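# Four arms unfold a collapsed crate on the floor

## Task

Open the flattened folding crate on the floor so that each of its four walls stands upright and each of its four corner latches is engaged.

## Robot and tools

Robots: four identical i2rt Big YAM arms named arm1, arm2, arm3 and arm4. Each has six revolute joints, a two-finger gripper and a wrist camera (arm1_cam_wrist to arm4_cam_wrist). Two fixed room cameras, cam_high and cam_low, also give views. All images are 672x504 pixels; wrist cameras are fisheye.

Frame: one shared scene frame in metres, origin on the floor, +z up. Feet (base_link, each facing along its own +x): arm1 (-0.344, +0.564, 0.400) quat (0.769, -0.004, 0, -0.639); arm2 (-0.347, -0.575, 0.384) quat (0.754, 0, 0, 0.657); arm3 (0.320, 0.573, 0.372) quat (0.627, 0.001, -0.001, -0.779); arm4 (0.356, -0.566, 0.334) quat (0.630, 0, 0, 0.777). Quaternions are written w, x, y, z. The hand point lies between the finger pads, roughly 1 cm short of the tips; the fingers extend along the hand's +z and separate along its y. Reach is about 1.0 m from the joint1 axis. Printed hand positions can be off, more so when stretched out.

Joints (absolute angles in radians, tolerance for done in brackets): joint1_rad -2.879..2.879 (0.045), yaw about the foot, positive counter-clockwise seen from above, 0 = along the foot's +x. joint2_rad 0..3.141 (0.14), shoulder; 0 has the upper arm pointing back and level, larger lifts it up and forward. joint3_rad 0..3.019 (0.09), elbow; 0 is fully folded. joint4_rad -1.692..1.57 (0.055), hand pitch, positive tips fingers up. joint5_rad -1.57..1.57 (0.03), sideways hand swing, positive toward the arm's right. joint6_rad -2.094..2.094 (0.035), hand roll, positive clockwise viewed from behind. gripper_m 0..0.093 (0.003), fingertip gap in metres.

move: optional keys arm1, arm2, arm3, arm4 and cameras. Each arm key takes a separate object for that arm; an arm left out gets nothing new. Inside it: "joints" maps joint names to absolute targets (units above); "target" is one list of seven numbers [x, y, z, qw, qx, qy, qz], an absolute hand pose in the scene frame; "speed" (0.002 to 0.5 m/s, default 0.25, only allowed together with target) caps the straight-line path speed, and rotation is capped at twice that value in rad/s. When target is used, joints may contain only gripper_m. The path starts from the current hand_target, lasts 0.5 to 10 s, and all arms' hand paths in one call finish together at the pace of the slowest. Each control step keeps the commanded pose within 100 mm and 20 degrees of the measured hand, and inverse kinematics favours position over orientation. Hands lag, wander, may exceed speed near full stretch, and commonly miss by a centimetre or more. Paths do not avoid obstacles or other arms. Joint motions are not coordinated, so hands can swing wide. An action lasts at most 15 s. cameras: list of names, ["all"], or [] for none; omitted means all for an empty call, none otherwise. An empty move returns full state, images and the scene number. Unknown keys make a call invalid; out-of-range values get it refused, and a refusal (or a stop interrupting a call) cancels the rest of that reply's move, wait and finished_scene calls.

wait: seconds from 0 to 10, optional cameras; no new commands, returns state.
zoom_image: camera name and region [x0, y0, x1, y1] in pixels from the top-left, no more than 504 each way; only cameras in the most recent images.
read_manual: section "licences" gives URDF licence text, nothing else.
finished_scene: scene = the current scene number; irreversible. The crate must remain assembled with no robot holding it.

Results: a "move" line lists each arm given motion with done or its worst status. joint_status and hand_status report: done; off_target (stopped short, may still be pushing); time_out (could not finish; each joint then holds a nearby target and keeps pushing, listed under on_its_own; send the joint its current reading to relax it); not_followed (a safety check withheld the targets; the arm may keep trying). "joint command not followed" and "pose unreachable" mean the self/arm collision check blocked joints or a hand target; gripper commands still run. on_its_own shows uncommanded activity; "held at" is a target, not a reading. Arms under "as last shown" were not commanded; their statuses say "not commanded" and omitted lines are unchanged. hand_target is the hand pose at the current joint targets. Joint velocities are rad/s (gripper m/s); "within noise" means at rest. Joint torques are drive outputs in N m, include gravity, have per-unit offsets and noise; numbers 3 and 4 wrap at ±28. The pictures line gives image order; frames may be slightly older than the state.

Gripper: force about 50 to 64 N per pad. Holding a rigid part, the reading sits up to 0.005 below its width (or up to 0.002 above); closed on nothing it reads 0 to 0.003. Full force comes about 0.005 below the contact reading. Release by commanding well above the reading.

Avoid: arms pressing on each other (ending a scene), including one gripper closing on another's fingers; the collision check can miss finger, gripper and camera contact. Avoid hard hits, slams, dropping or releasing moving parts, letting parts fall, and sustained hard pushing. Arms do not stop on contact. Holding loads, staying stretched or pushing at unreachable poses heats motors; MOTOR HOT appears at 85 °C, and at 100 °C an OVER-TEMPERATURE FAULT drops the arm for 30 to 60 s or more, after which blocked keys read limit_stop_at_motor_heat and need resending. Time passes while you think, with the last command held, and faster, smoother solutions are preferred.

Each tool is called after "Request:" as name([rows], argument=value, ...), one row to a line, values as JSON.

## Session

Request:
move()

Scene clock: 0.00 s.
Joint torques (N m): no reading
Motor temperatures (°C): arm1=[27 28 28 28 23 23 25] | arm2=[24 25 23 25 28 27 25] | arm3=[26 24 27 24 26 24 27] | arm4=[25 26 26 31 26 25 27]
Heat: arm1: hottest joint2_rad 28 °C; arm2: hottest joint5_rad 28 °C; arm3: hottest joint3_rad 27 °C; arm4: hottest joint4_rad 31 °C.
Joint velocities: within noise
arm1.joint_positions: joint1_rad=-0.585 joint2_rad=+0.467 joint3_rad=+1.640 joint4_rad=-1.554 joint5_rad=+0.191 joint6_rad=-0.040 gripper_m=+0.09396
arm1.joint_status: not commanded
arm1.hand: x=-0.4062 y=+0.4986 z=+1.0234 quat_wxyz=(-0.233, -0.706, -0.424, +0.517) (m; scene frame)
arm1.hand_target: x=-0.4048 y=+0.5020 z=+1.0297 quat_wxyz=(-0.238, -0.702, -0.420, +0.523) (m; scene frame)
arm1.hand_status: not commanded
arm2.joint_positions: joint1_rad=+0.742 joint2_rad=+0.378 joint3_rad=+1.702 joint4_rad=-1.262 joint5_rad=-0.142 joint6_rad=-0.320 gripper_m=+0.09396
arm2.joint_status: not commanded
arm2.hand: x=-0.3865 y=-0.5610 z=+1.1031 quat_wxyz=(-0.397, +0.664, -0.167, -0.611) (m; scene frame)
arm2.hand_target: x=-0.3859 y=-0.5619 z=+1.1085 quat_wxyz=(-0.399, +0.660, -0.165, -0.614) (m; scene frame)
arm2.hand_status: not commanded
arm3.joint_positions: joint1_rad=+0.368 joint2_rad=+0.508 joint3_rad=+1.375 joint4_rad=-1.360 joint5_rad=-0.070 joint6_rad=+0.635 gripper_m=+0.09396
arm3.joint_status: not commanded
arm3.hand: x=+0.3593 y=+0.3880 z=+0.9196 quat_wxyz=(-0.486, -0.725, -0.459, +0.167) (m; scene frame)
arm3.hand_target: x=+0.3588 y=+0.3913 z=+0.9281 quat_wxyz=(-0.494, -0.720, -0.456, +0.170) (m; scene frame)
arm3.hand_status: not commanded
arm4.joint_positions: joint1_rad=+0.790 joint2_rad=+0.548 joint3_rad=+1.366 joint4_rad=-1.267 joint5_rad=+0.241 joint6_rad=-0.097 gripper_m=+0.09396
arm4.joint_status: not commanded
arm4.hand: x=+0.1989 y=-0.4149 z=+0.8936 quat_wxyz=(-0.270, +0.802, -0.260, -0.465) (m; scene frame)
arm4.hand_target: x=+0.2019 y=-0.4169 z=+0.9028 quat_wxyz=(-0.272, +0.796, -0.260, -0.474) (m; scene frame)
arm4.hand_status: not commanded
pictures: arm1_cam_wrist, arm2_cam_wrist, arm3_cam_wrist, arm4_cam_wrist, cam_high, cam_low

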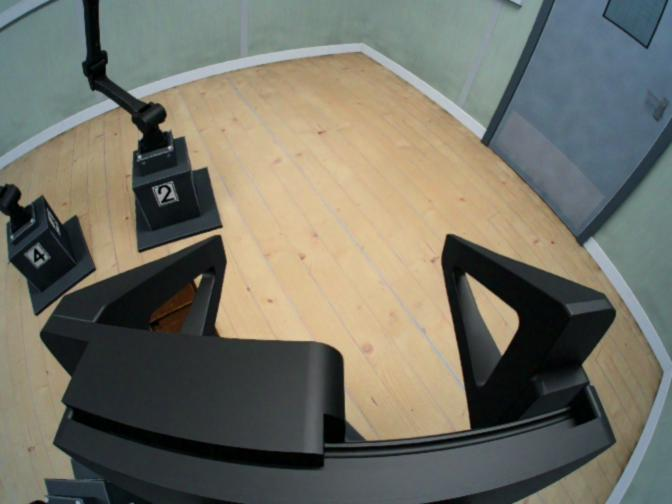

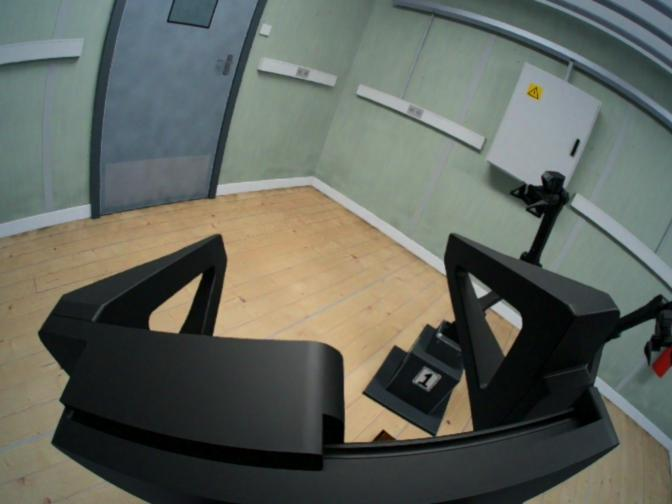

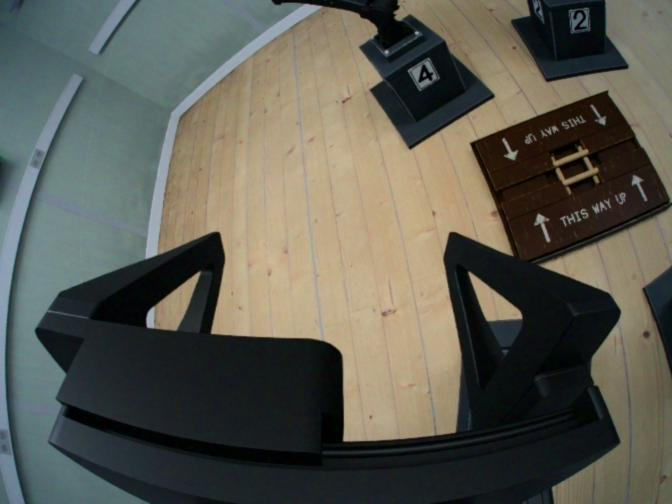

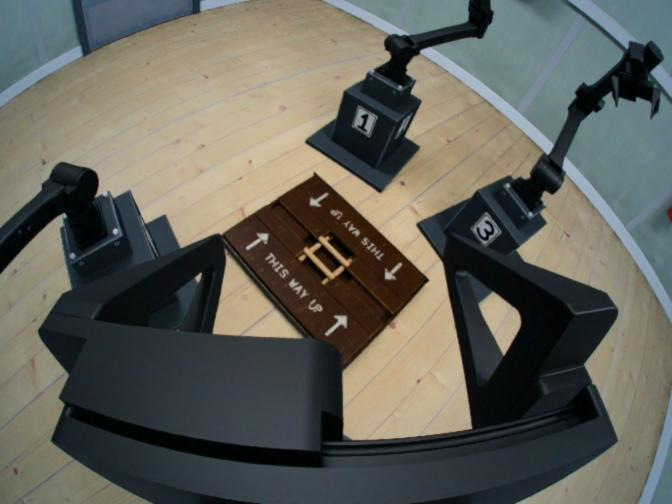

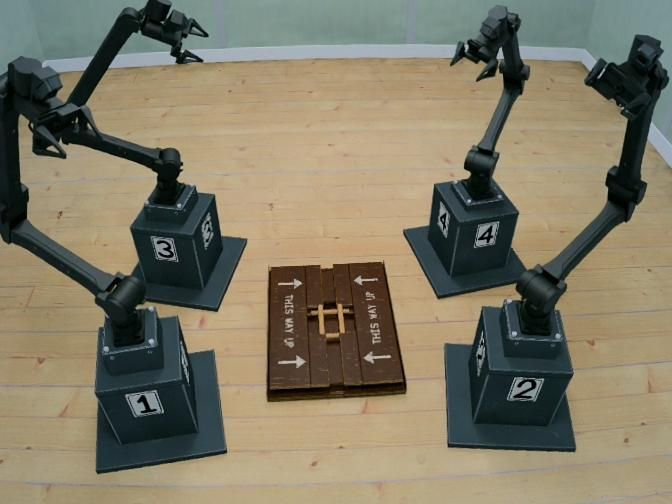

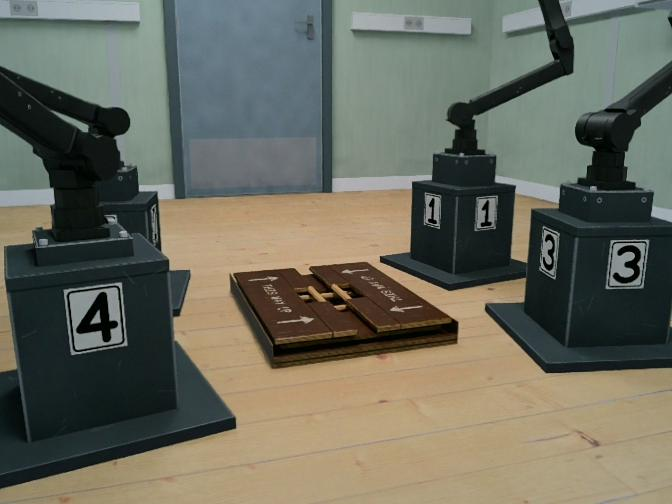

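Request:
zoom_image(camera="cam_high", region=[240, 240, 440, 420])

Request:
zoom_image(camera="cam_low", region=[210, 240, 480, 380])

Request:
zoom_image(camera="arm4_cam_wrist", region=[210, 160, 440, 380])

Scaled by 2.520 from the camera's 672x504 image, which has a finer 960x720 frame.

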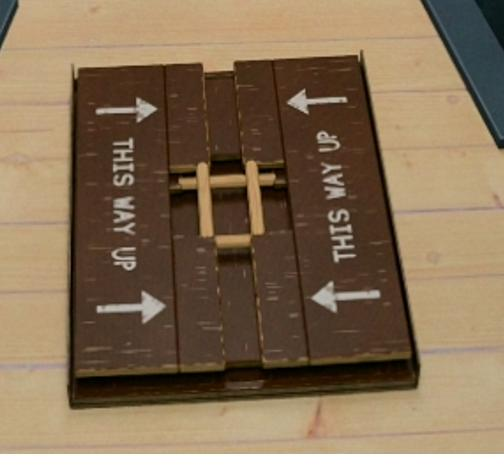

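Scaled by 1.867 from the camera's 672x504 image, which has a finer 960x720 frame.

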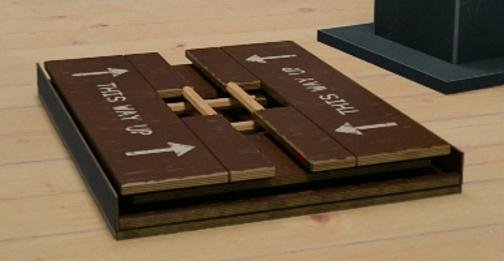

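Scaled by 2.191 from the camera's 672x504 image, which has a finer 960x720 frame.

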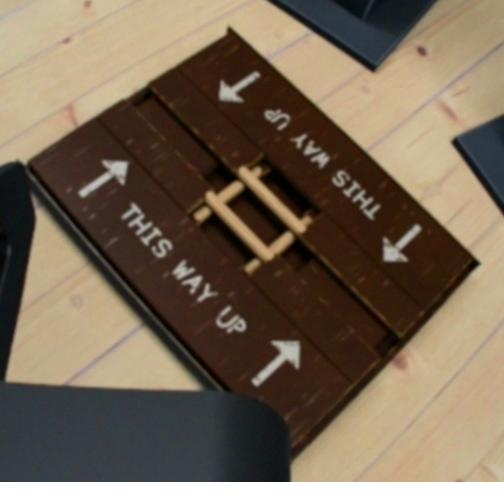

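Request:
move(arm4={"target":[0.05,-0.12,0.6,0,0.7071,-0.7071,0]}, cameras=["arm4_cam_wrist","cam_high"])

Request:
zoom_image(camera="arm4_cam_wrist", region=[100, 0, 600, 400])

Scene clock: 8.80 s.
Joint torques (N m): arm1=[-0.21 6.77 5.03 2.55 0.22 0.09] | arm2=[-0.09 9.41 3.96 1.78 0.03 0] | arm3=[-0.91 1.9 7.1 2.39 0.16 0.02] | arm4=[1.2 -15.79 14.31 -0.53 -0.12 0.29]
Motor temperatures (°C): arm1=[27 28 28 28 23 23 25] | arm2=[24 25 24 25 28 27 25] | arm3=[26 24 27 24 26 24 27] | arm4=[25 26 28 31 26 25 27]
Heat: arm1: hottest joint2_rad 28 °C; arm2: hottest joint5_rad 28 °C; arm3: hottest joint3_rad 27 °C; arm4: hottest joint4_rad 31 °C.
move: arm4 off_target
Joint velocities: within noise
arm1, arm2, arm3: as last shown
arm4.joint_positions: joint1_rad=+0.390 joint2_rad=+1.749 joint3_rad=+1.771 joint4_rad=-1.629 joint5_rad=-0.007 joint6_rad=+0.585 gripper_m=+0.09396
arm4.joint_status: not commanded
arm4.hand: x=+0.0577 y=-0.1296 z=+0.5862 quat_wxyz=(+0.007, +0.711, -0.703, +0.017) (m; scene frame)
arm4.hand_target: x=+0.0532 y=-0.1186 z=+0.5970 quat_wxyz=(+0.006, +0.703, -0.711, +0.004) (m; scene frame)
arm4.hand_status: off_target (0.019 m and 2.2 deg from the pose sent, 0.442 m and 82.7 deg at the start)
pictures: arm4_cam_wrist, cam_high

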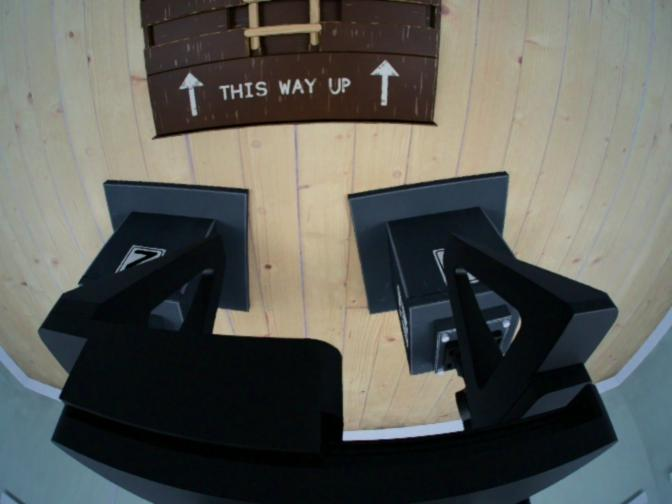

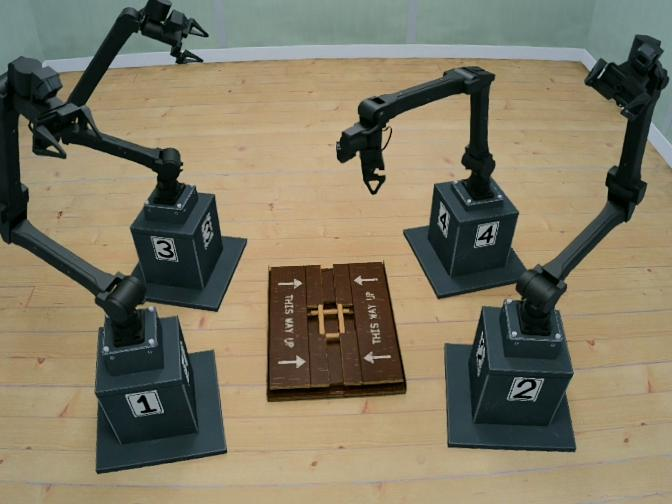

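Scaled by 1.008 from the camera's 672x504 image, which has a finer 960x720 frame.

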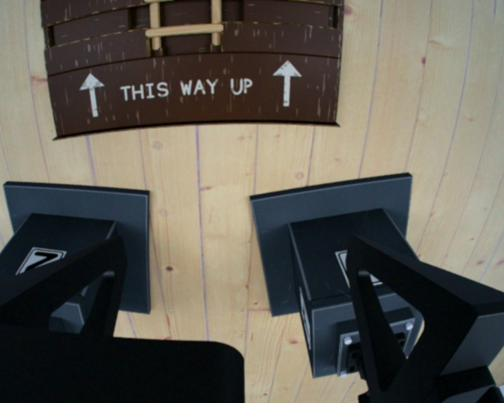

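Request:
move(arm4={"target":[-0.04,-0.15,0.6,-0.2008,0.678,-0.678,-0.2008]}, cameras=["arm4_cam_wrist"])

Request:
zoom_image(camera="arm4_cam_wrist", region=[130, 0, 540, 260])

Scene clock: 19.17 s.
Joint torques (N m): arm1=[0.21 6.53 5.14 2.47 0.17 0.09] | arm2=[-0.09 9.41 3.96 1.78 0.03 0] | arm3=[-0.56 2.08 7.19 2.29 0.14 0.03] | arm4=[1.73 -16.15 9.66 1.24 0.31 0.31]
Motor temperatures (°C): arm1=[27 28 29 28 23 23 25] | arm2=[24 25 24 25 28 27 25] | arm3=[26 24 28 24 26 23 27] | arm4=[25 26 30 31 26 25 27]
Heat: arm1: hottest joint3_rad 29 °C; arm2: hottest joint5_rad 28 °C; arm3: hottest joint3_rad 28 °C; arm4: hottest joint4_rad 31 °C.
move: arm4 done
Joint velocities: within noise
arm1, arm2, arm3: as last shown
arm4.joint_positions: joint1_rad=+0.683 joint2_rad=+1.610 joint3_rad=+1.541 joint4_rad=-1.123 joint5_rad=+0.441 joint6_rad=+0.780 gripper_m=+0.09396
arm4.joint_status: not commanded
arm4.hand: x=-0.0412 y=-0.1490 z=+0.5997 quat_wxyz=(-0.205, +0.687, -0.670, -0.195) (m; scene frame)
arm4.hand_target: x=-0.0404 y=-0.1499 z=+0.5988 quat_wxyz=(-0.204, +0.679, -0.676, -0.200) (m; scene frame)
arm4.hand_status: done (0.002 m and 1.6 deg from the pose sent, 0.101 m and 35.0 deg at the start)
pictures: arm4_cam_wrist

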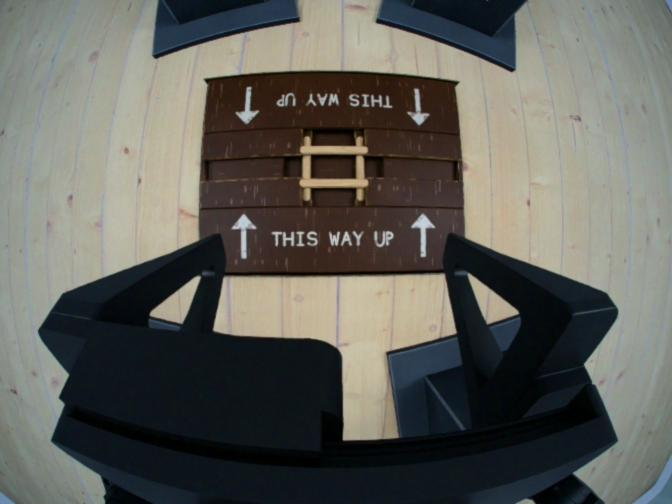

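Scaled by 1.229 from the camera's 672x504 image, which has a finer 960x720 frame.

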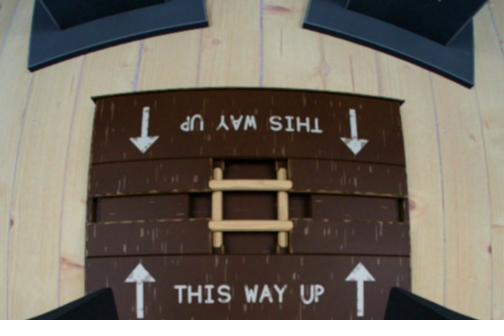

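Request:
move(arm4={"target":[-0.045,0.0,0.22,0,1,0,0],"joints":{"gripper_m":0.06}}, arm3={"target":[0.2,0.2,0.5,0,0.7071,0.7071,0]}, cameras=["arm4_cam_wrist","cam_low","cam_high"])

Request:
zoom_image(camera="cam_low", region=[210, 160, 480, 380])

Scene clock: 30.73 s.
Joint torques (N m): arm1=[-0.32 7 5.07 2.59 0.21 0.09] | arm2=[-0.09 9.41 3.96 1.78 0.03 0] | arm3=[0.56 -9.82 8.55 0.72 0.21 -0.04] | arm4=[1.26 -22.12 12.42 -0.53 -0.09 -0.15]
Motor temperatures (°C): arm1=[27 28 29 28 23 23 25] | arm2=[24 26 24 25 28 27 25] | arm3=[26 24 28 24 26 23 27] | arm4=[25 27 30 31 26 25 27]
Heat: arm1: hottest joint3_rad 29 °C; arm2: hottest joint5_rad 28 °C; arm3: hottest joint3_rad 28 °C; arm4: hottest joint4_rad 31 °C.
move: arm3 off_target; arm4 off_target
Joint velocities: within noise
arm1, arm2: as last shown
arm3.joint_positions: joint1_rad=-0.109 joint2_rad=+1.418 joint3_rad=+1.033 joint4_rad=-1.218 joint5_rad=+0.002 joint6_rad=-0.294 gripper_m=+0.09396
arm3.joint_status: not commanded
arm3.hand: x=+0.1990 y=+0.2159 z=+0.4950 quat_wxyz=(+0.007, -0.718, -0.696, -0.015) (m; scene frame)
arm3.hand_target: x=+0.1988 y=+0.2020 z=+0.4986 quat_wxyz=(+0.003, -0.710, -0.704, -0.004) (m; scene frame)
arm3.hand_status: off_target (0.017 m and 2.6 deg from the pose sent, 0.487 m and 66.3 deg at the start)
arm4.joint_positions: joint1_rad=+0.412 joint2_rad=+2.415 joint3_rad=+1.886 joint4_rad=-1.046 joint5_rad=-0.001 joint6_rad=-0.927 gripper_m=+0.06007
arm4.joint_status: all done
arm4.hand: x=-0.0378 y=-0.0133 z=+0.2251 quat_wxyz=(+0.002, +1.000, -0.012, +0.001) (m; scene frame)
arm4.hand_target: x=-0.0398 y=-0.0025 z=+0.2201 quat_wxyz=(-0.001, +1.000, -0.006, +0.000) (m; scene frame)
arm4.hand_status: off_target (0.016 m and 1.4 deg from the pose sent, 0.408 m and 93.3 deg at the start)
pictures: arm4_cam_wrist, cam_high, cam_low

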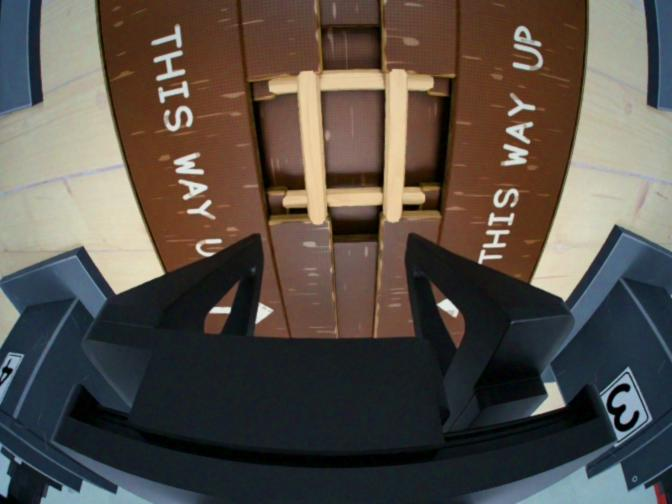

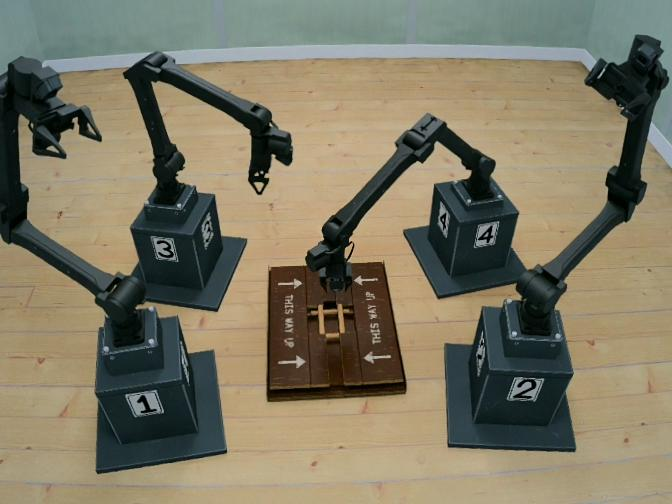

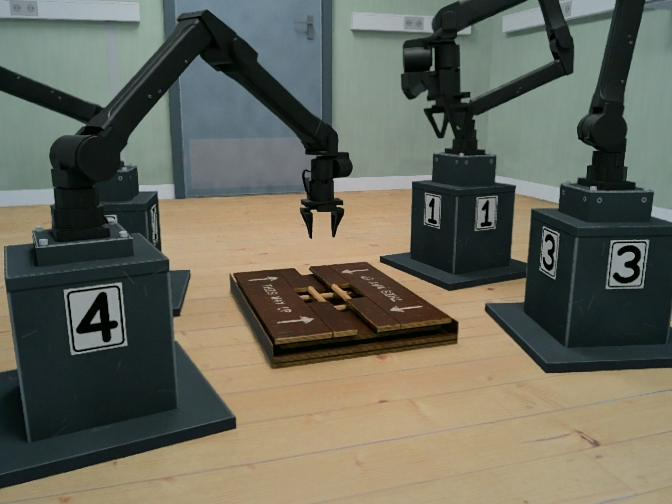

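Scaled by 1.867 from the camera's 672x504 image, which has a finer 960x720 frame.

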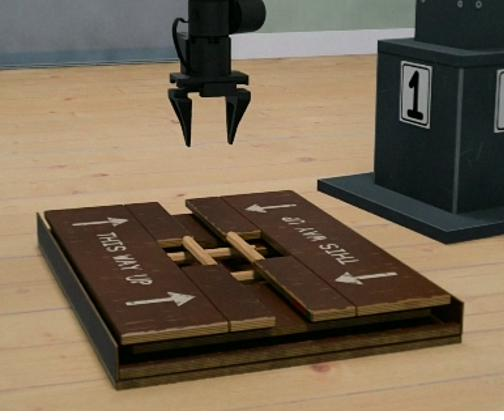

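Request:
move(arm4={"target":[-0.033,-0.02,0.12,0,1,0,0],"joints":{"gripper_m":0.05}}, cameras=["arm4_cam_wrist"])

Scene clock: 35.37 s.
Joint torques (N m): arm1=[-0.38 6.71 5.07 2.4 0.19 0.05] | arm2=[-0.03 9.35 3.96 1.78 0.03 0] | arm3=[0.32 -9.58 8.66 0.8 0.2 -0.04] | arm4=[1.79 -23.18 8.91 0.2 -0.11 -0.11]
Motor temperatures (°C): arm1=[27 28 29 28 23 23 25] | arm2=[24 26 24 25 28 26 25] | arm3=[26 24 28 24 26 23 27] | arm4=[25 27 30 31 26 25 27]
Heat: arm1: hottest joint3_rad 29 °C; arm2: hottest joint5_rad 28 °C; arm3: hottest joint3_rad 28 °C; arm4: hottest joint4_rad 31 °C.
move: arm4 done
Joint velocities: within noise
arm1, arm2, arm3: as last shown
arm4.joint_positions: joint1_rad=+0.412 joint2_rad=+2.549 joint3_rad=+1.854 joint4_rad=-0.881 joint5_rad=-0.001 joint6_rad=-0.933 gripper_m=+0.05007
arm4.joint_status: all done
arm4.hand: x=-0.0306 y=-0.0235 z=+0.1279 quat_wxyz=(+0.002, +1.000, -0.009, +0.001) (m; scene frame)
arm4.hand_target: x=-0.0324 y=-0.0209 z=+0.1209 quat_wxyz=(-0.001, +1.000, +0.000, +0.000) (m; scene frame)
arm4.hand_status: done (0.009 m and 1.1 deg from the pose sent, 0.105 m and 1.4 deg at the start)
pictures: arm4_cam_wrist

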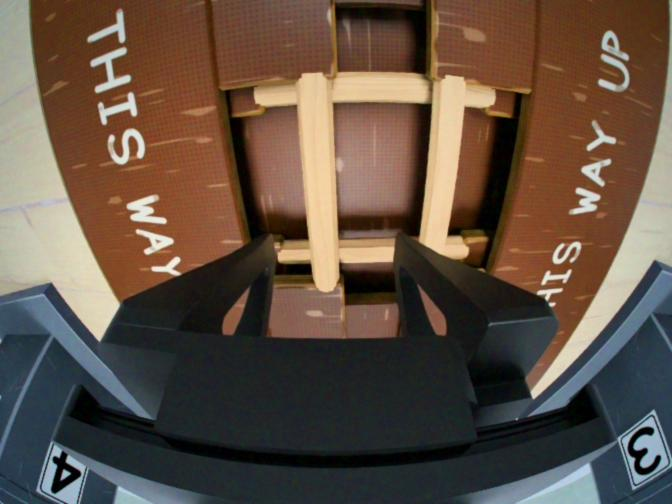

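Request:
move(arm4={"target":[-0.036,-0.026,0.062,0,1,0,0],"speed":0.1}, cameras=["arm4_cam_wrist","cam_low"])

Request:
zoom_image(camera="cam_low", region=[210, 180, 480, 380])

Scene clock: 39.13 s.
Joint torques (N m): arm1=[-0.26 6.71 5.19 2.65 0.17 0.08] | arm2=[-0.09 9.47 3.96 1.78 0.03 0] | arm3=[0.21 -9 8.65 0.84 0.2 -0.04] | arm4=[2.37 -22.83 10.15 0.21 -0.11 -0.01]
Motor temperatures (°C): arm1=[27 28 29 28 23 23 25] | arm2=[24 26 24 25 28 26 25] | arm3=[26 24 29 24 26 23 27] | arm4=[25 27 30 31 26 25 27]
Heat: arm1: hottest joint3_rad 29 °C; arm2: hottest joint5_rad 28 °C; arm3: hottest joint3_rad 29 °C; arm4: hottest joint4_rad 31 °C.
move: arm4 off_target
Joint velocities: within noise
arm1, arm2, arm3: as last shown
arm4.joint_positions: joint1_rad=+0.413 joint2_rad=+2.653 joint3_rad=+1.874 joint4_rad=-0.815 joint5_rad=-0.001 joint6_rad=-0.933 gripper_m=+0.05007
arm4.joint_status: not commanded
arm4.hand: x=-0.0245 y=-0.0338 z=+0.0666 quat_wxyz=(+0.009, +1.000, -0.008, +0.006) (m; scene frame)
arm4.hand_target: x=-0.0355 y=-0.0270 z=+0.0625 quat_wxyz=(+0.000, +1.000, +0.000, +0.000) (m; scene frame)
arm4.hand_status: off_target (0.015 m and 1.6 deg from the pose sent, 0.066 m and 1.1 deg at the start)
pictures: arm4_cam_wrist, cam_low

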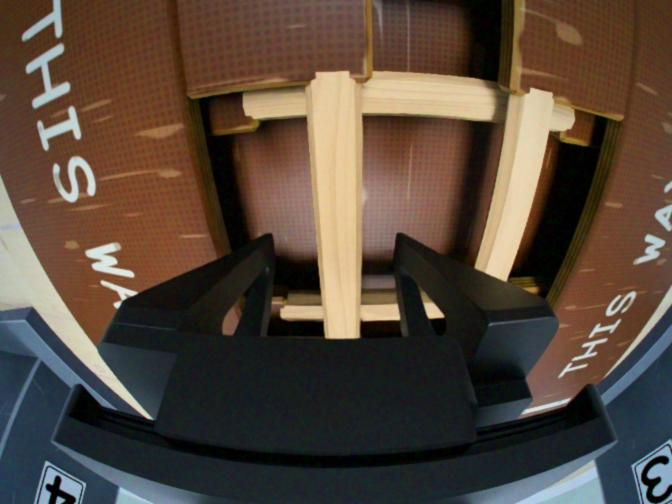

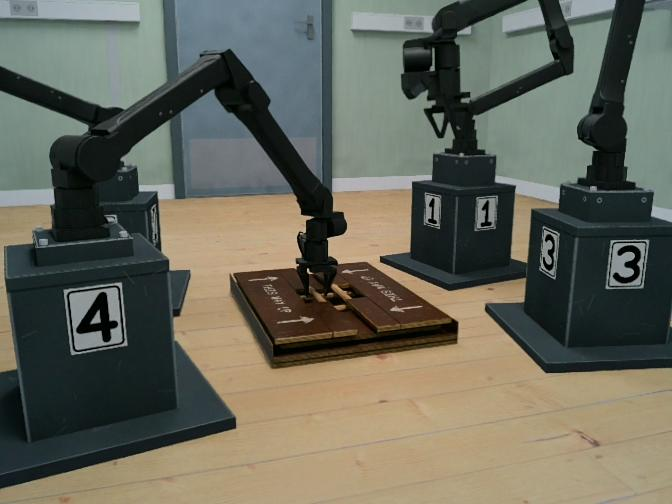

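Scaled by 1.867 from the camera's 672x504 image, which has a finer 960x720 frame.

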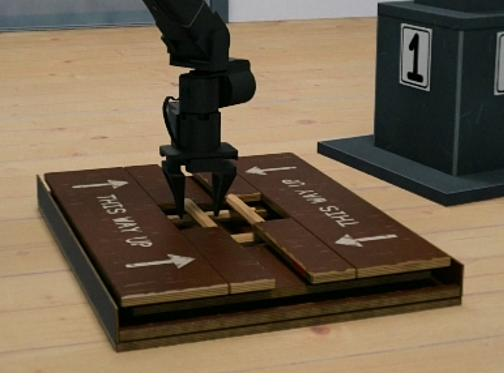

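Request:
move(arm4={"target":[-0.033,-0.026,0.046,0,1,0,0],"speed":0.1})

Request:
move(arm4={"joints":{"gripper_m":0.01}}, cameras=["arm4_cam_wrist","cam_low"])

Request:
zoom_image(camera="cam_low", region=[210, 180, 480, 380])

Scene clock: 41.60 s.
Joint torques (N m): arm1=[-0.44 6.77 5.23 2.5 0.2 0.09] | arm2=[-0.09 9.47 3.97 1.8 0.03 0] | arm3=[0.15 -9.29 8.62 0.81 0.21 -0.04] | arm4=[2.02 -21.77 10.45 0.24 -0.11 -0.05]
Motor temperatures (°C): arm1=[27 28 30 28 23 23 25] | arm2=[24 26 24 25 28 26 25] | arm3=[26 24 29 24 26 23 27] | arm4=[25 27 30 31 26 25 27]
Heat: arm1: hottest joint3_rad 30 °C; arm2: hottest joint5_rad 28 °C; arm3: hottest joint3_rad 29 °C; arm4: hottest joint4_rad 31 °C.
move: arm4 off_target
Joint velocities: within noise
arm1, arm2, arm3: as last shown
arm4.joint_positions: joint1_rad=+0.413 joint2_rad=+2.674 joint3_rad=+1.883 joint4_rad=-0.798 joint5_rad=-0.001 joint6_rad=-0.933 gripper_m=+0.05007
arm4.joint_status: not commanded
arm4.hand: x=-0.0247 y=-0.0336 z=+0.0553 quat_wxyz=(+0.008, +1.000, -0.008, +0.005) (m; scene frame)
arm4.hand_target: x=-0.0325 y=-0.0266 z=+0.0461 quat_wxyz=(+0.000, +1.000, +0.000, +0.000) (m; scene frame)
arm4.hand_status: off_target (0.015 m and 1.4 deg from the pose sent, 0.024 m and 1.6 deg at the start)
pictures: none

Scene clock: 42.30 s.
Joint torques (N m): arm1=[0.15 6.77 5.15 2.44 0.17 0.11] | arm2=[-0.09 9.41 3.97 1.78 0.03 0] | arm3=[0.32 -9.29 8.68 0.87 0.22 -0.03] | arm4=[2.02 -22.07 10.29 0.12 -0.24 0.07]
Motor temperatures (°C): arm1=[27 28 30 28 23 23 25] | arm2=[24 26 24 25 28 26 25] | arm3=[26 24 29 24 26 23 27] | arm4=[25 27 30 31 26 25 27]
Heat: arm1: hottest joint3_rad 30 °C; arm2: hottest joint5_rad 28 °C; arm3: hottest joint3_rad 29 °C; arm4: hottest joint4_rad 31 °C.
move: arm4 off_target
Joint velocities: within noise
arm1, arm2, arm3: as last shown
arm4.joint_positions: joint1_rad=+0.413 joint2_rad=+2.674 joint3_rad=+1.886 joint4_rad=-0.795 joint5_rad=+0.004 joint6_rad=-0.952 gripper_m=+0.01687
arm4.joint_status: gripper_m off_target (ended at +0.01689, target +0.01000)
arm4.hand: x=-0.0254 y=-0.0312 z=+0.0562 quat_wxyz=(+0.004, +1.000, +0.001, +0.005) (m; scene frame)
arm4.hand_target: x=-0.0328 y=-0.0259 z=+0.0468 quat_wxyz=(-0.001, +1.000, +0.004, +0.000) (m; scene frame)
arm4.hand_status: not commanded
pictures: arm4_cam_wrist, cam_low

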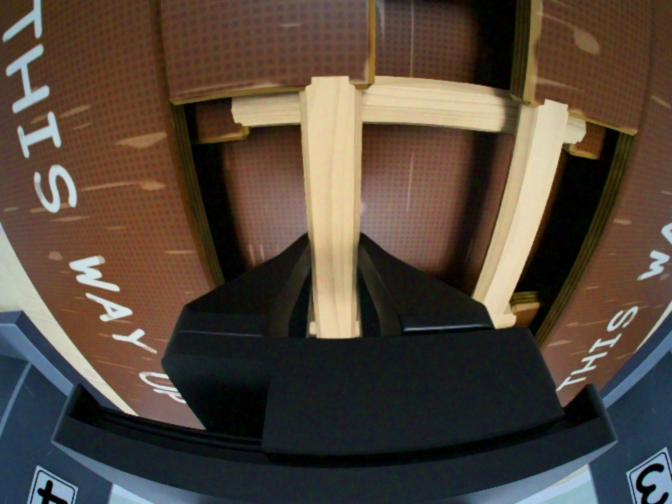

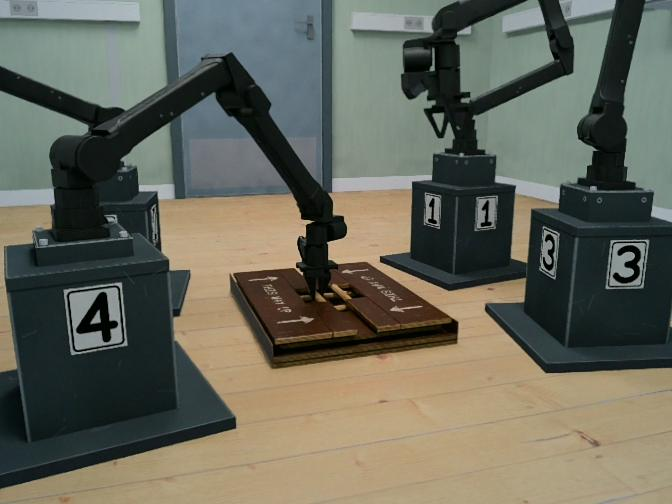

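Scaled by 1.867 from the camera's 672x504 image, which has a finer 960x720 frame.

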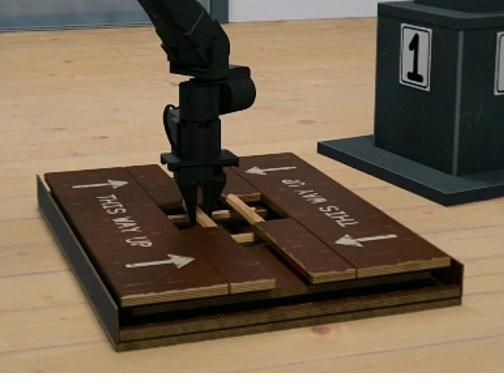

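Request:
move(arm4={"target":[-0.031,-0.048,0.14,-0.2588,0.9659,0,0],"speed":0.12}, cameras=["cam_low"])

Request:
move(arm4={"target":[-0.031,-0.107,0.2,-0.5,0.866,0,0],"speed":0.12}, cameras=["cam_low","arm4_cam_wrist"])

Scene clock: 46.73 s.
Joint torques (N m): arm1=[0.21 7.18 5.15 2.47 0.15 0.1] | arm2=[-0.09 9.41 3.96 1.78 0.02 -0.01] | arm3=[0.26 -9.29 8.66 0.9 0.2 -0.05] | arm4=[2.84 -21.83 5.5 1.8 0.6 0.28]
Motor temperatures (°C): arm1=[27 28 30 28 23 23 25] | arm2=[24 26 24 25 28 26 25] | arm3=[26 24 29 24 26 23 27] | arm4=[25 28 30 31 26 25 27]
Heat: arm1: hottest joint3_rad 30 °C; arm2: hottest joint5_rad 28 °C; arm3: hottest joint3_rad 29 °C; arm4: hottest joint4_rad 31 °C.
move: arm4 done
Joint velocities: within noise
arm1.joint_positions: joint1_rad=-0.585 joint2_rad=+0.467 joint3_rad=+1.640 joint4_rad=-1.554 joint5_rad=+0.191 joint6_rad=-0.040 gripper_m=+0.09396
arm1.joint_status: not commanded
arm1.hand: x=-0.4062 y=+0.4986 z=+1.0234 quat_wxyz=(-0.233, -0.706, -0.424, +0.517) (m; scene frame)
arm1.hand_target: x=-0.4048 y=+0.5020 z=+1.0297 quat_wxyz=(-0.238, -0.702, -0.420, +0.523) (m; scene frame)
arm1.hand_status: not commanded
arm2.joint_positions: joint1_rad=+0.742 joint2_rad=+0.378 joint3_rad=+1.702 joint4_rad=-1.262 joint5_rad=-0.142 joint6_rad=-0.320 gripper_m=+0.09396
arm2.joint_status: not commanded
arm2.hand: x=-0.3865 y=-0.5610 z=+1.1031 quat_wxyz=(-0.397, +0.664, -0.167, -0.611) (m; scene frame)
arm2.hand_target: x=-0.3859 y=-0.5619 z=+1.1085 quat_wxyz=(-0.399, +0.660, -0.165, -0.614) (m; scene frame)
arm2.hand_status: not commanded
arm3: as last shown
arm4.joint_positions: joint1_rad=+0.510 joint2_rad=+2.383 joint3_rad=+1.394 joint4_rad=-0.199 joint5_rad=+0.318 joint6_rad=-0.921 gripper_m=+0.01677
arm4.joint_status: not commanded
arm4.hand: x=-0.0252 y=-0.0460 z=+0.1351 quat_wxyz=(-0.244, +0.970, +0.003, +0.002) (m; scene frame)
arm4.hand_target: x=-0.0316 y=-0.0486 z=+0.1387 quat_wxyz=(-0.255, +0.967, +0.001, -0.001) (m; scene frame)
arm4.hand_status: done (0.008 m and 1.8 deg from the pose sent, 0.086 m and 30.4 deg at the start)
pictures: cam_low

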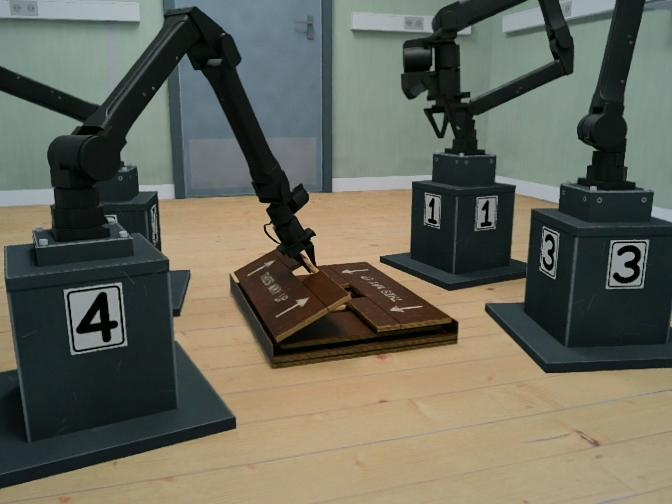

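Scene clock: 49.67 s.
Joint torques (N m): arm1=[-0.5 7.06 5.12 2.63 0.19 0.07] | arm2=[-0.09 9.41 3.96 1.78 0.03 0] | arm3=[0.26 -9.41 8.66 0.83 0.25 -0.09] | arm4=[3.08 -17.32 4.48 2.56 0.37 0.06]
Motor temperatures (°C): arm1=[27 28 30 28 23 23 25] | arm2=[24 26 24 25 28 26 25] | arm3=[26 24 29 24 26 23 27] | arm4=[25 28 30 31 26 25 27]
Heat: arm1: hottest joint3_rad 30 °C; arm2: hottest joint5_rad 28 °C; arm3: hottest joint3_rad 29 °C; arm4: hottest joint4_rad 31 °C.
move: arm4 off_target
Joint velocities: within noise
arm1, arm2, arm3: as last shown
arm4.joint_positions: joint1_rad=+0.672 joint2_rad=+2.289 joint3_rad=+1.044 joint4_rad=+0.486 joint5_rad=+0.741 joint6_rad=-1.006 gripper_m=+0.01665
arm4.joint_status: not commanded
arm4.hand: x=-0.0247 y=-0.0986 z=+0.2041 quat_wxyz=(-0.496, +0.868, -0.007, +0.006) (m; scene frame)
arm4.hand_target: x=-0.0315 y=-0.1052 z=+0.2008 quat_wxyz=(-0.501, +0.865, +0.002, +0.002) (m; scene frame)
arm4.hand_status: off_target (0.011 m and 1.2 deg from the pose sent, 0.089 m and 31.8 deg at the start)
pictures: arm4_cam_wrist, cam_low

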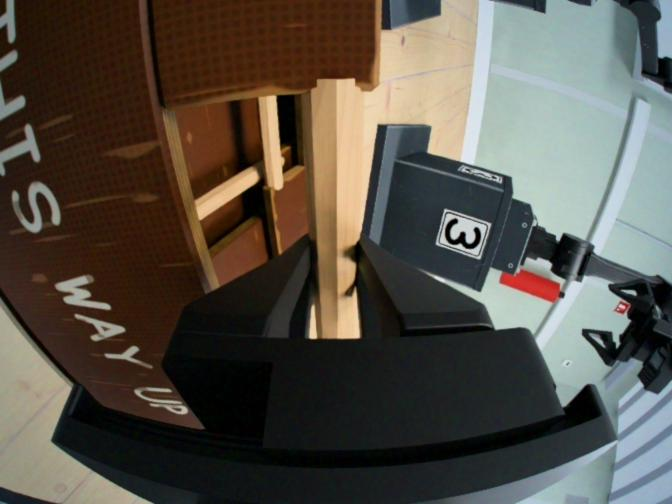

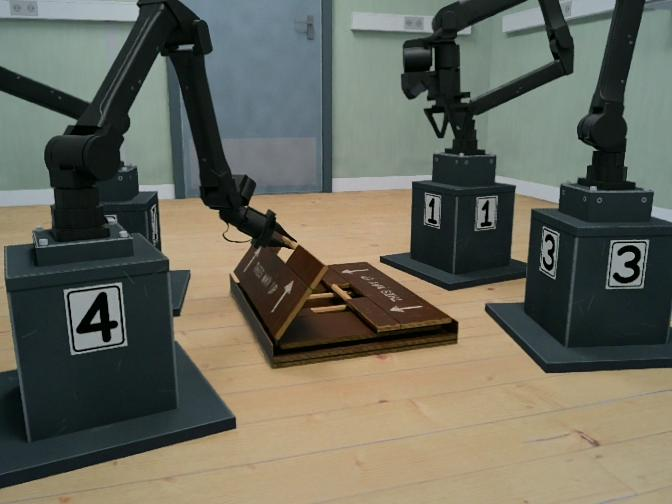

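Request:
move(arm4={"target":[-0.031,-0.19,0.219,-0.7071,0.7071,0,0],"speed":0.12}, arm1={"target":[-0.033,0.08,0.3,0,0,1,0],"joints":{"gripper_m":0.05}}, cameras=["cam_low","arm4_cam_wrist","arm1_cam_wrist"])

Scene clock: 56.60 s.
Joint torques (N m): arm1=[-0.91 -21.3 8.83 0.05 -0.05 -0.06] | arm2=[-0.09 9.41 3.96 1.78 0.03 0] | arm3=[-0.26 -9.11 8.72 0.8 0.24 -0.04] | arm4=[3.6 -13.33 3.49 1.57 -0.29 0.16]
Motor temperatures (°C): arm1=[27 28 30 28 23 23 25] | arm2=[24 26 24 25 28 26 25] | arm3=[26 24 29 24 26 23 27] | arm4=[25 28 29 31 26 25 28]
Heat: arm1: hottest joint3_rad 30 °C; arm2: hottest joint5_rad 28 °C; arm3: hottest joint3_rad 29 °C; arm4: hottest joint4_rad 31 °C.
move: arm1 off_target; arm4 off_target
Joint velocities: within noise
arm1.joint_positions: joint1_rad=+0.393 joint2_rad=+2.162 joint3_rad=+1.385 joint4_rad=-0.830 joint5_rad=+0.000 joint6_rad=-0.982 gripper_m=+0.05006
arm1.joint_status: all done
arm1.hand: x=-0.0432 y=+0.1004 z=+0.2925 quat_wxyz=(+0.013, -0.006, -1.000, -0.012) (m; scene frame)
arm1.hand_target: x=-0.0353 y=+0.0855 z=+0.2975 quat_wxyz=(+0.006, +0.000, -1.000, -0.003) (m; scene frame)
arm1.hand_status: off_target (0.024 m and 2.1 deg from the pose sent, 0.915 m and 129.8 deg at the start; pose on its path clipped on 33 of 166 steps)
arm2, arm3: as last shown
arm4.joint_positions: joint1_rad=+0.856 joint2_rad=+2.530 joint3_rad=+0.948 joint4_rad=+1.554 joint5_rad=+1.108 joint6_rad=-1.527 gripper_m=+0.01657
arm4.joint_status: not commanded
arm4.hand: x=-0.0214 y=-0.1782 z=+0.2403 quat_wxyz=(-0.703, +0.711, -0.022, +0.009) (m; scene frame)
arm4.hand_target: x=-0.0299 y=-0.1882 z=+0.2212 quat_wxyz=(-0.699, +0.715, -0.004, +0.007) (m; scene frame)
arm4.hand_status: off_target (0.026 m and 2.8 deg from the pose sent, 0.093 m and 30.5 deg at the start; a joint's target at an end of its range on 34 of 166 steps)
pictures: arm1_cam_wrist, arm4_cam_wrist, cam_low

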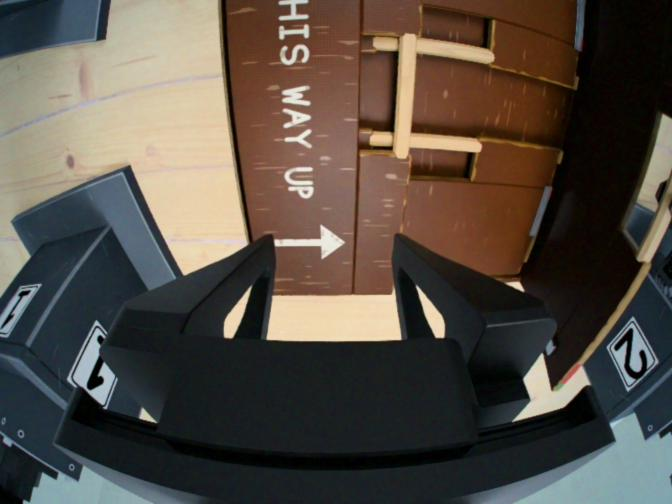

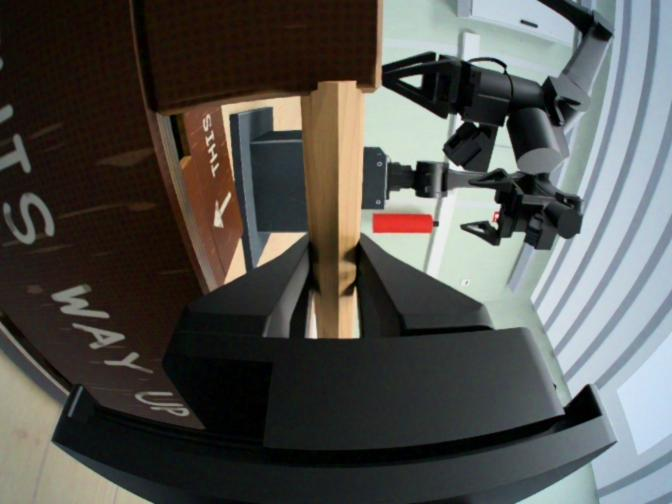

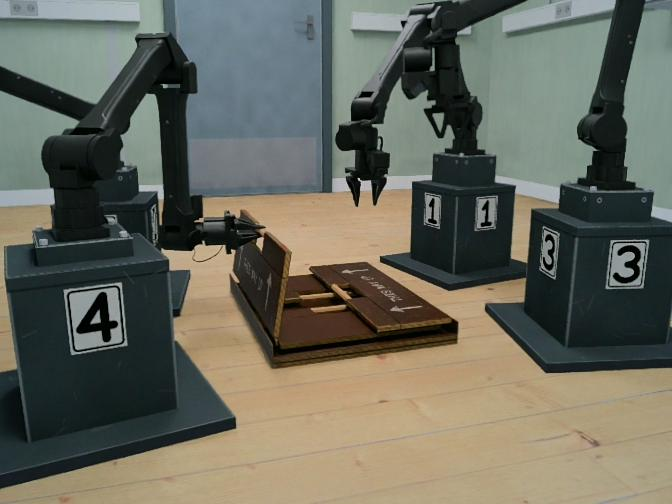

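Request:
move(arm4={"target":[-0.031,-0.222,0.238,-0.643,0.766,0,0],"speed":0.1}, arm1={"target":[-0.026,0.024,0.12,0,0,1,0]}, cameras=["cam_low","arm1_cam_wrist"])

Scene clock: 69.50 s.
Joint torques (N m): arm1=[-1.55 -24.59 7.86 0.4 0 -0.06] | arm2=[-0.09 9.41 3.95 1.81 0.02 0] | arm3=[0.62 -9.29 8.64 0.77 0.25 -0.05] | arm4=[4.6 -16.26 1.05 0.61 -0.32 0.45]
Motor temperatures (°C): arm1=[27 28 30 28 23 23 25] | arm2=[24 26 24 25 28 26 25] | arm3=[26 24 30 24 26 23 27] | arm4=[25 28 29 31 26 25 28]
Heat: arm1: hottest joint3_rad 30 °C; arm2: hottest joint5_rad 28 °C; arm3: hottest joint3_rad 30 °C; arm4: hottest joint4_rad 31 °C.
move: arm1 off_target; arm4 off_target
Joint velocities: within noise
arm1.joint_positions: joint1_rad=+0.358 joint2_rad=+2.600 joint3_rad=+1.692 joint4_rad=-0.684 joint5_rad=-0.006 joint6_rad=-1.021 gripper_m=+0.05006
arm1.joint_status: not commanded
arm1.hand: x=-0.0299 y=+0.0399 z=+0.1194 quat_wxyz=(+0.006, -0.003, -1.000, -0.008) (m; scene frame)
arm1.hand_target: x=-0.0268 y=+0.0250 z=+0.1203 quat_wxyz=(+0.000, +0.000, -1.000, +0.001) (m; scene frame)
arm1.hand_status: off_target (0.016 m and 1.2 deg from the pose sent, 0.189 m and 2.1 deg at the start)
arm2: as last shown
arm3.joint_positions: joint1_rad=-0.109 joint2_rad=+1.418 joint3_rad=+1.033 joint4_rad=-1.218 joint5_rad=+0.002 joint6_rad=-0.294 gripper_m=+0.09396
arm3.joint_status: not commanded
arm3.hand: x=+0.1990 y=+0.2159 z=+0.4950 quat_wxyz=(+0.007, -0.718, -0.696, -0.015) (m; scene frame)
arm3.hand_target: x=+0.1988 y=+0.2020 z=+0.4986 quat_wxyz=(+0.003, -0.710, -0.704, -0.004) (m; scene frame)
arm3.hand_status: not commanded
arm4.joint_positions: joint1_rad=+0.906 joint2_rad=+2.375 joint3_rad=+0.851 joint4_rad=+1.158 joint5_rad=+1.131 joint6_rad=-1.236 gripper_m=+0.01666
arm4.joint_status: not commanded
arm4.hand: x=-0.0210 y=-0.2046 z=+0.2439 quat_wxyz=(-0.651, +0.759, -0.017, +0.014) (m; scene frame)
arm4.hand_target: x=-0.0301 y=-0.2216 z=+0.2389 quat_wxyz=(-0.645, +0.764, +0.001, +0.001) (m; scene frame)
arm4.hand_status: off_target (0.021 m and 2.8 deg from the pose sent, 0.045 m and 9.7 deg at the start)
pictures: arm1_cam_wrist, cam_low

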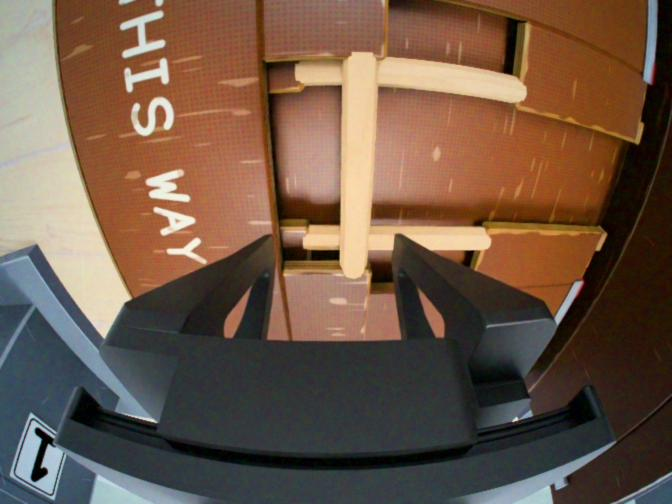

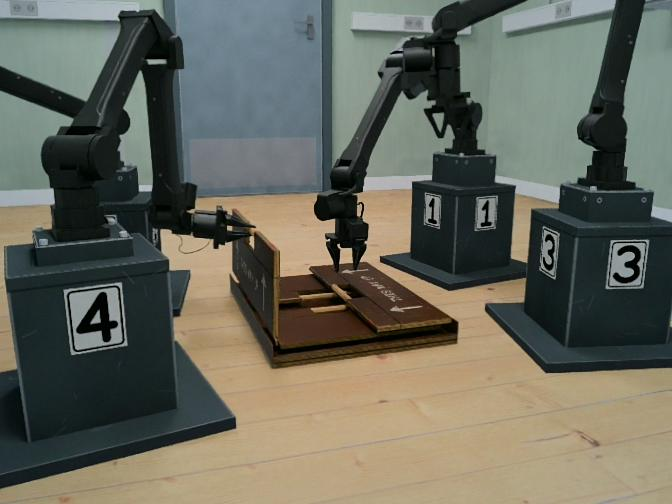

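Request:
move(arm1={"target":[-0.026,0.021,0.05,0,0,1,0],"speed":0.12}, cameras=["arm1_cam_wrist"])

Request:
move(arm1={"joints":{"gripper_m":0.01}}, cameras=["arm1_cam_wrist"])

Scene clock: 71.90 s.
Joint torques (N m): arm1=[-0.85 -24.64 7.23 0.81 -0.04 -0.05] | arm2=[-0.03 9.35 3.95 1.78 0.03 0] | arm3=[0.44 -9.11 8.7 0.85 0.23 -0.03] | arm4=[4.6 -16.32 1.05 0.61 -0.32 0.47]
Motor temperatures (°C): arm1=[27 29 30 28 23 23 25] | arm2=[24 26 24 25 28 26 25] | arm3=[26 24 30 24 26 23 27] | arm4=[25 28 29 31 26 25 28]
Heat: arm1: hottest joint3_rad 30 °C; arm2: hottest joint5_rad 28 °C; arm3: hottest joint3_rad 30 °C; arm4: hottest joint4_rad 31 °C.
move: arm1 off_target
Joint velocities: within noise
arm1.joint_positions: joint1_rad=+0.358 joint2_rad=+2.760 joint3_rad=+1.810 joint4_rad=-0.649 joint5_rad=-0.006 joint6_rad=-1.025 gripper_m=+0.05006
arm1.joint_status: not commanded
arm1.hand: x=-0.0287 y=+0.0370 z=+0.0511 quat_wxyz=(+0.008, -0.002, -1.000, -0.011) (m; scene frame)
arm1.hand_target: x=-0.0258 y=+0.0221 z=+0.0504 quat_wxyz=(+0.000, +0.001, -1.000, +0.000) (m; scene frame)
arm1.hand_status: off_target (0.016 m and 1.5 deg from the pose sent, 0.072 m and 1.2 deg at the start)
arm2, arm3: as last shown
arm4.joint_positions: joint1_rad=+0.906 joint2_rad=+2.375 joint3_rad=+0.851 joint4_rad=+1.158 joint5_rad=+1.131 joint6_rad=-1.234 gripper_m=+0.01666
arm4.joint_status: not commanded
arm4.hand: x=-0.0210 y=-0.2046 z=+0.2439 quat_wxyz=(-0.651, +0.759, -0.018, +0.013) (m; scene frame)
arm4.hand_target: x=-0.0301 y=-0.2216 z=+0.2389 quat_wxyz=(-0.645, +0.764, +0.000, +0.000) (m; scene frame)
arm4.hand_status: not commanded
pictures: arm1_cam_wrist

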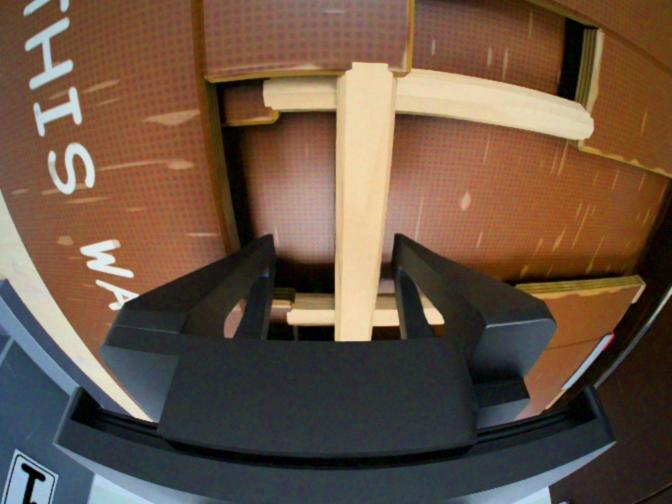

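Scene clock: 72.67 s.
Joint torques (N m): arm1=[-0.56 -25.17 6.67 0.58 -0.07 -0.07] | arm2=[-0.09 9.47 3.95 1.8 0.02 0] | arm3=[0.5 -9.64 8.54 0.85 0.23 -0.05] | arm4=[4.6 -16.38 1.03 0.61 -0.32 0.47]
Motor temperatures (°C): arm1=[27 29 31 28 23 23 25] | arm2=[24 26 24 25 28 26 25] | arm3=[26 24 30 24 26 23 27] | arm4=[25 28 29 31 26 25 28]
Heat: arm1: hottest joint3_rad 31 °C; arm2: hottest joint5_rad 28 °C; arm3: hottest joint3_rad 30 °C; arm4: hottest joint4_rad 31 °C.
move: arm1 off_target
Joint velocities: arm1=[within noise] | arm2=[within noise] | arm3=[-0.044 -0.015 -0.002 0.002 0.037 -0.007 0] | arm4=[within noise]
arm1.joint_positions: joint1_rad=+0.349 joint2_rad=+2.761 joint3_rad=+1.819 joint4_rad=-0.637 joint5_rad=-0.006 joint6_rad=-1.028 gripper_m=+0.01694
arm1.joint_status: gripper_m off_target (ended at +0.01698, target +0.01000)
arm1.hand: x=-0.0298 y=+0.0277 z=+0.0522 quat_wxyz=(+0.002, -0.005, -1.000, -0.002) (m; scene frame)
arm1.hand_target: x=-0.0288 y=+0.0189 z=+0.0501 quat_wxyz=(-0.002, -0.001, -1.000, +0.002) (m; scene frame)
arm1.hand_status: not commanded
arm2, arm3, arm4: as last shown
pictures: arm1_cam_wrist

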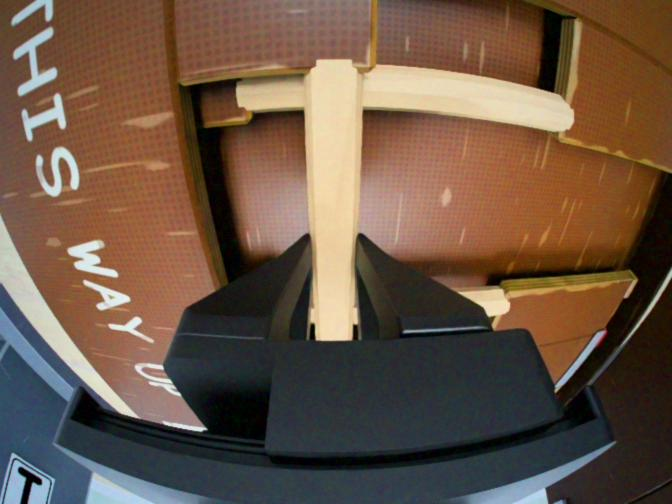

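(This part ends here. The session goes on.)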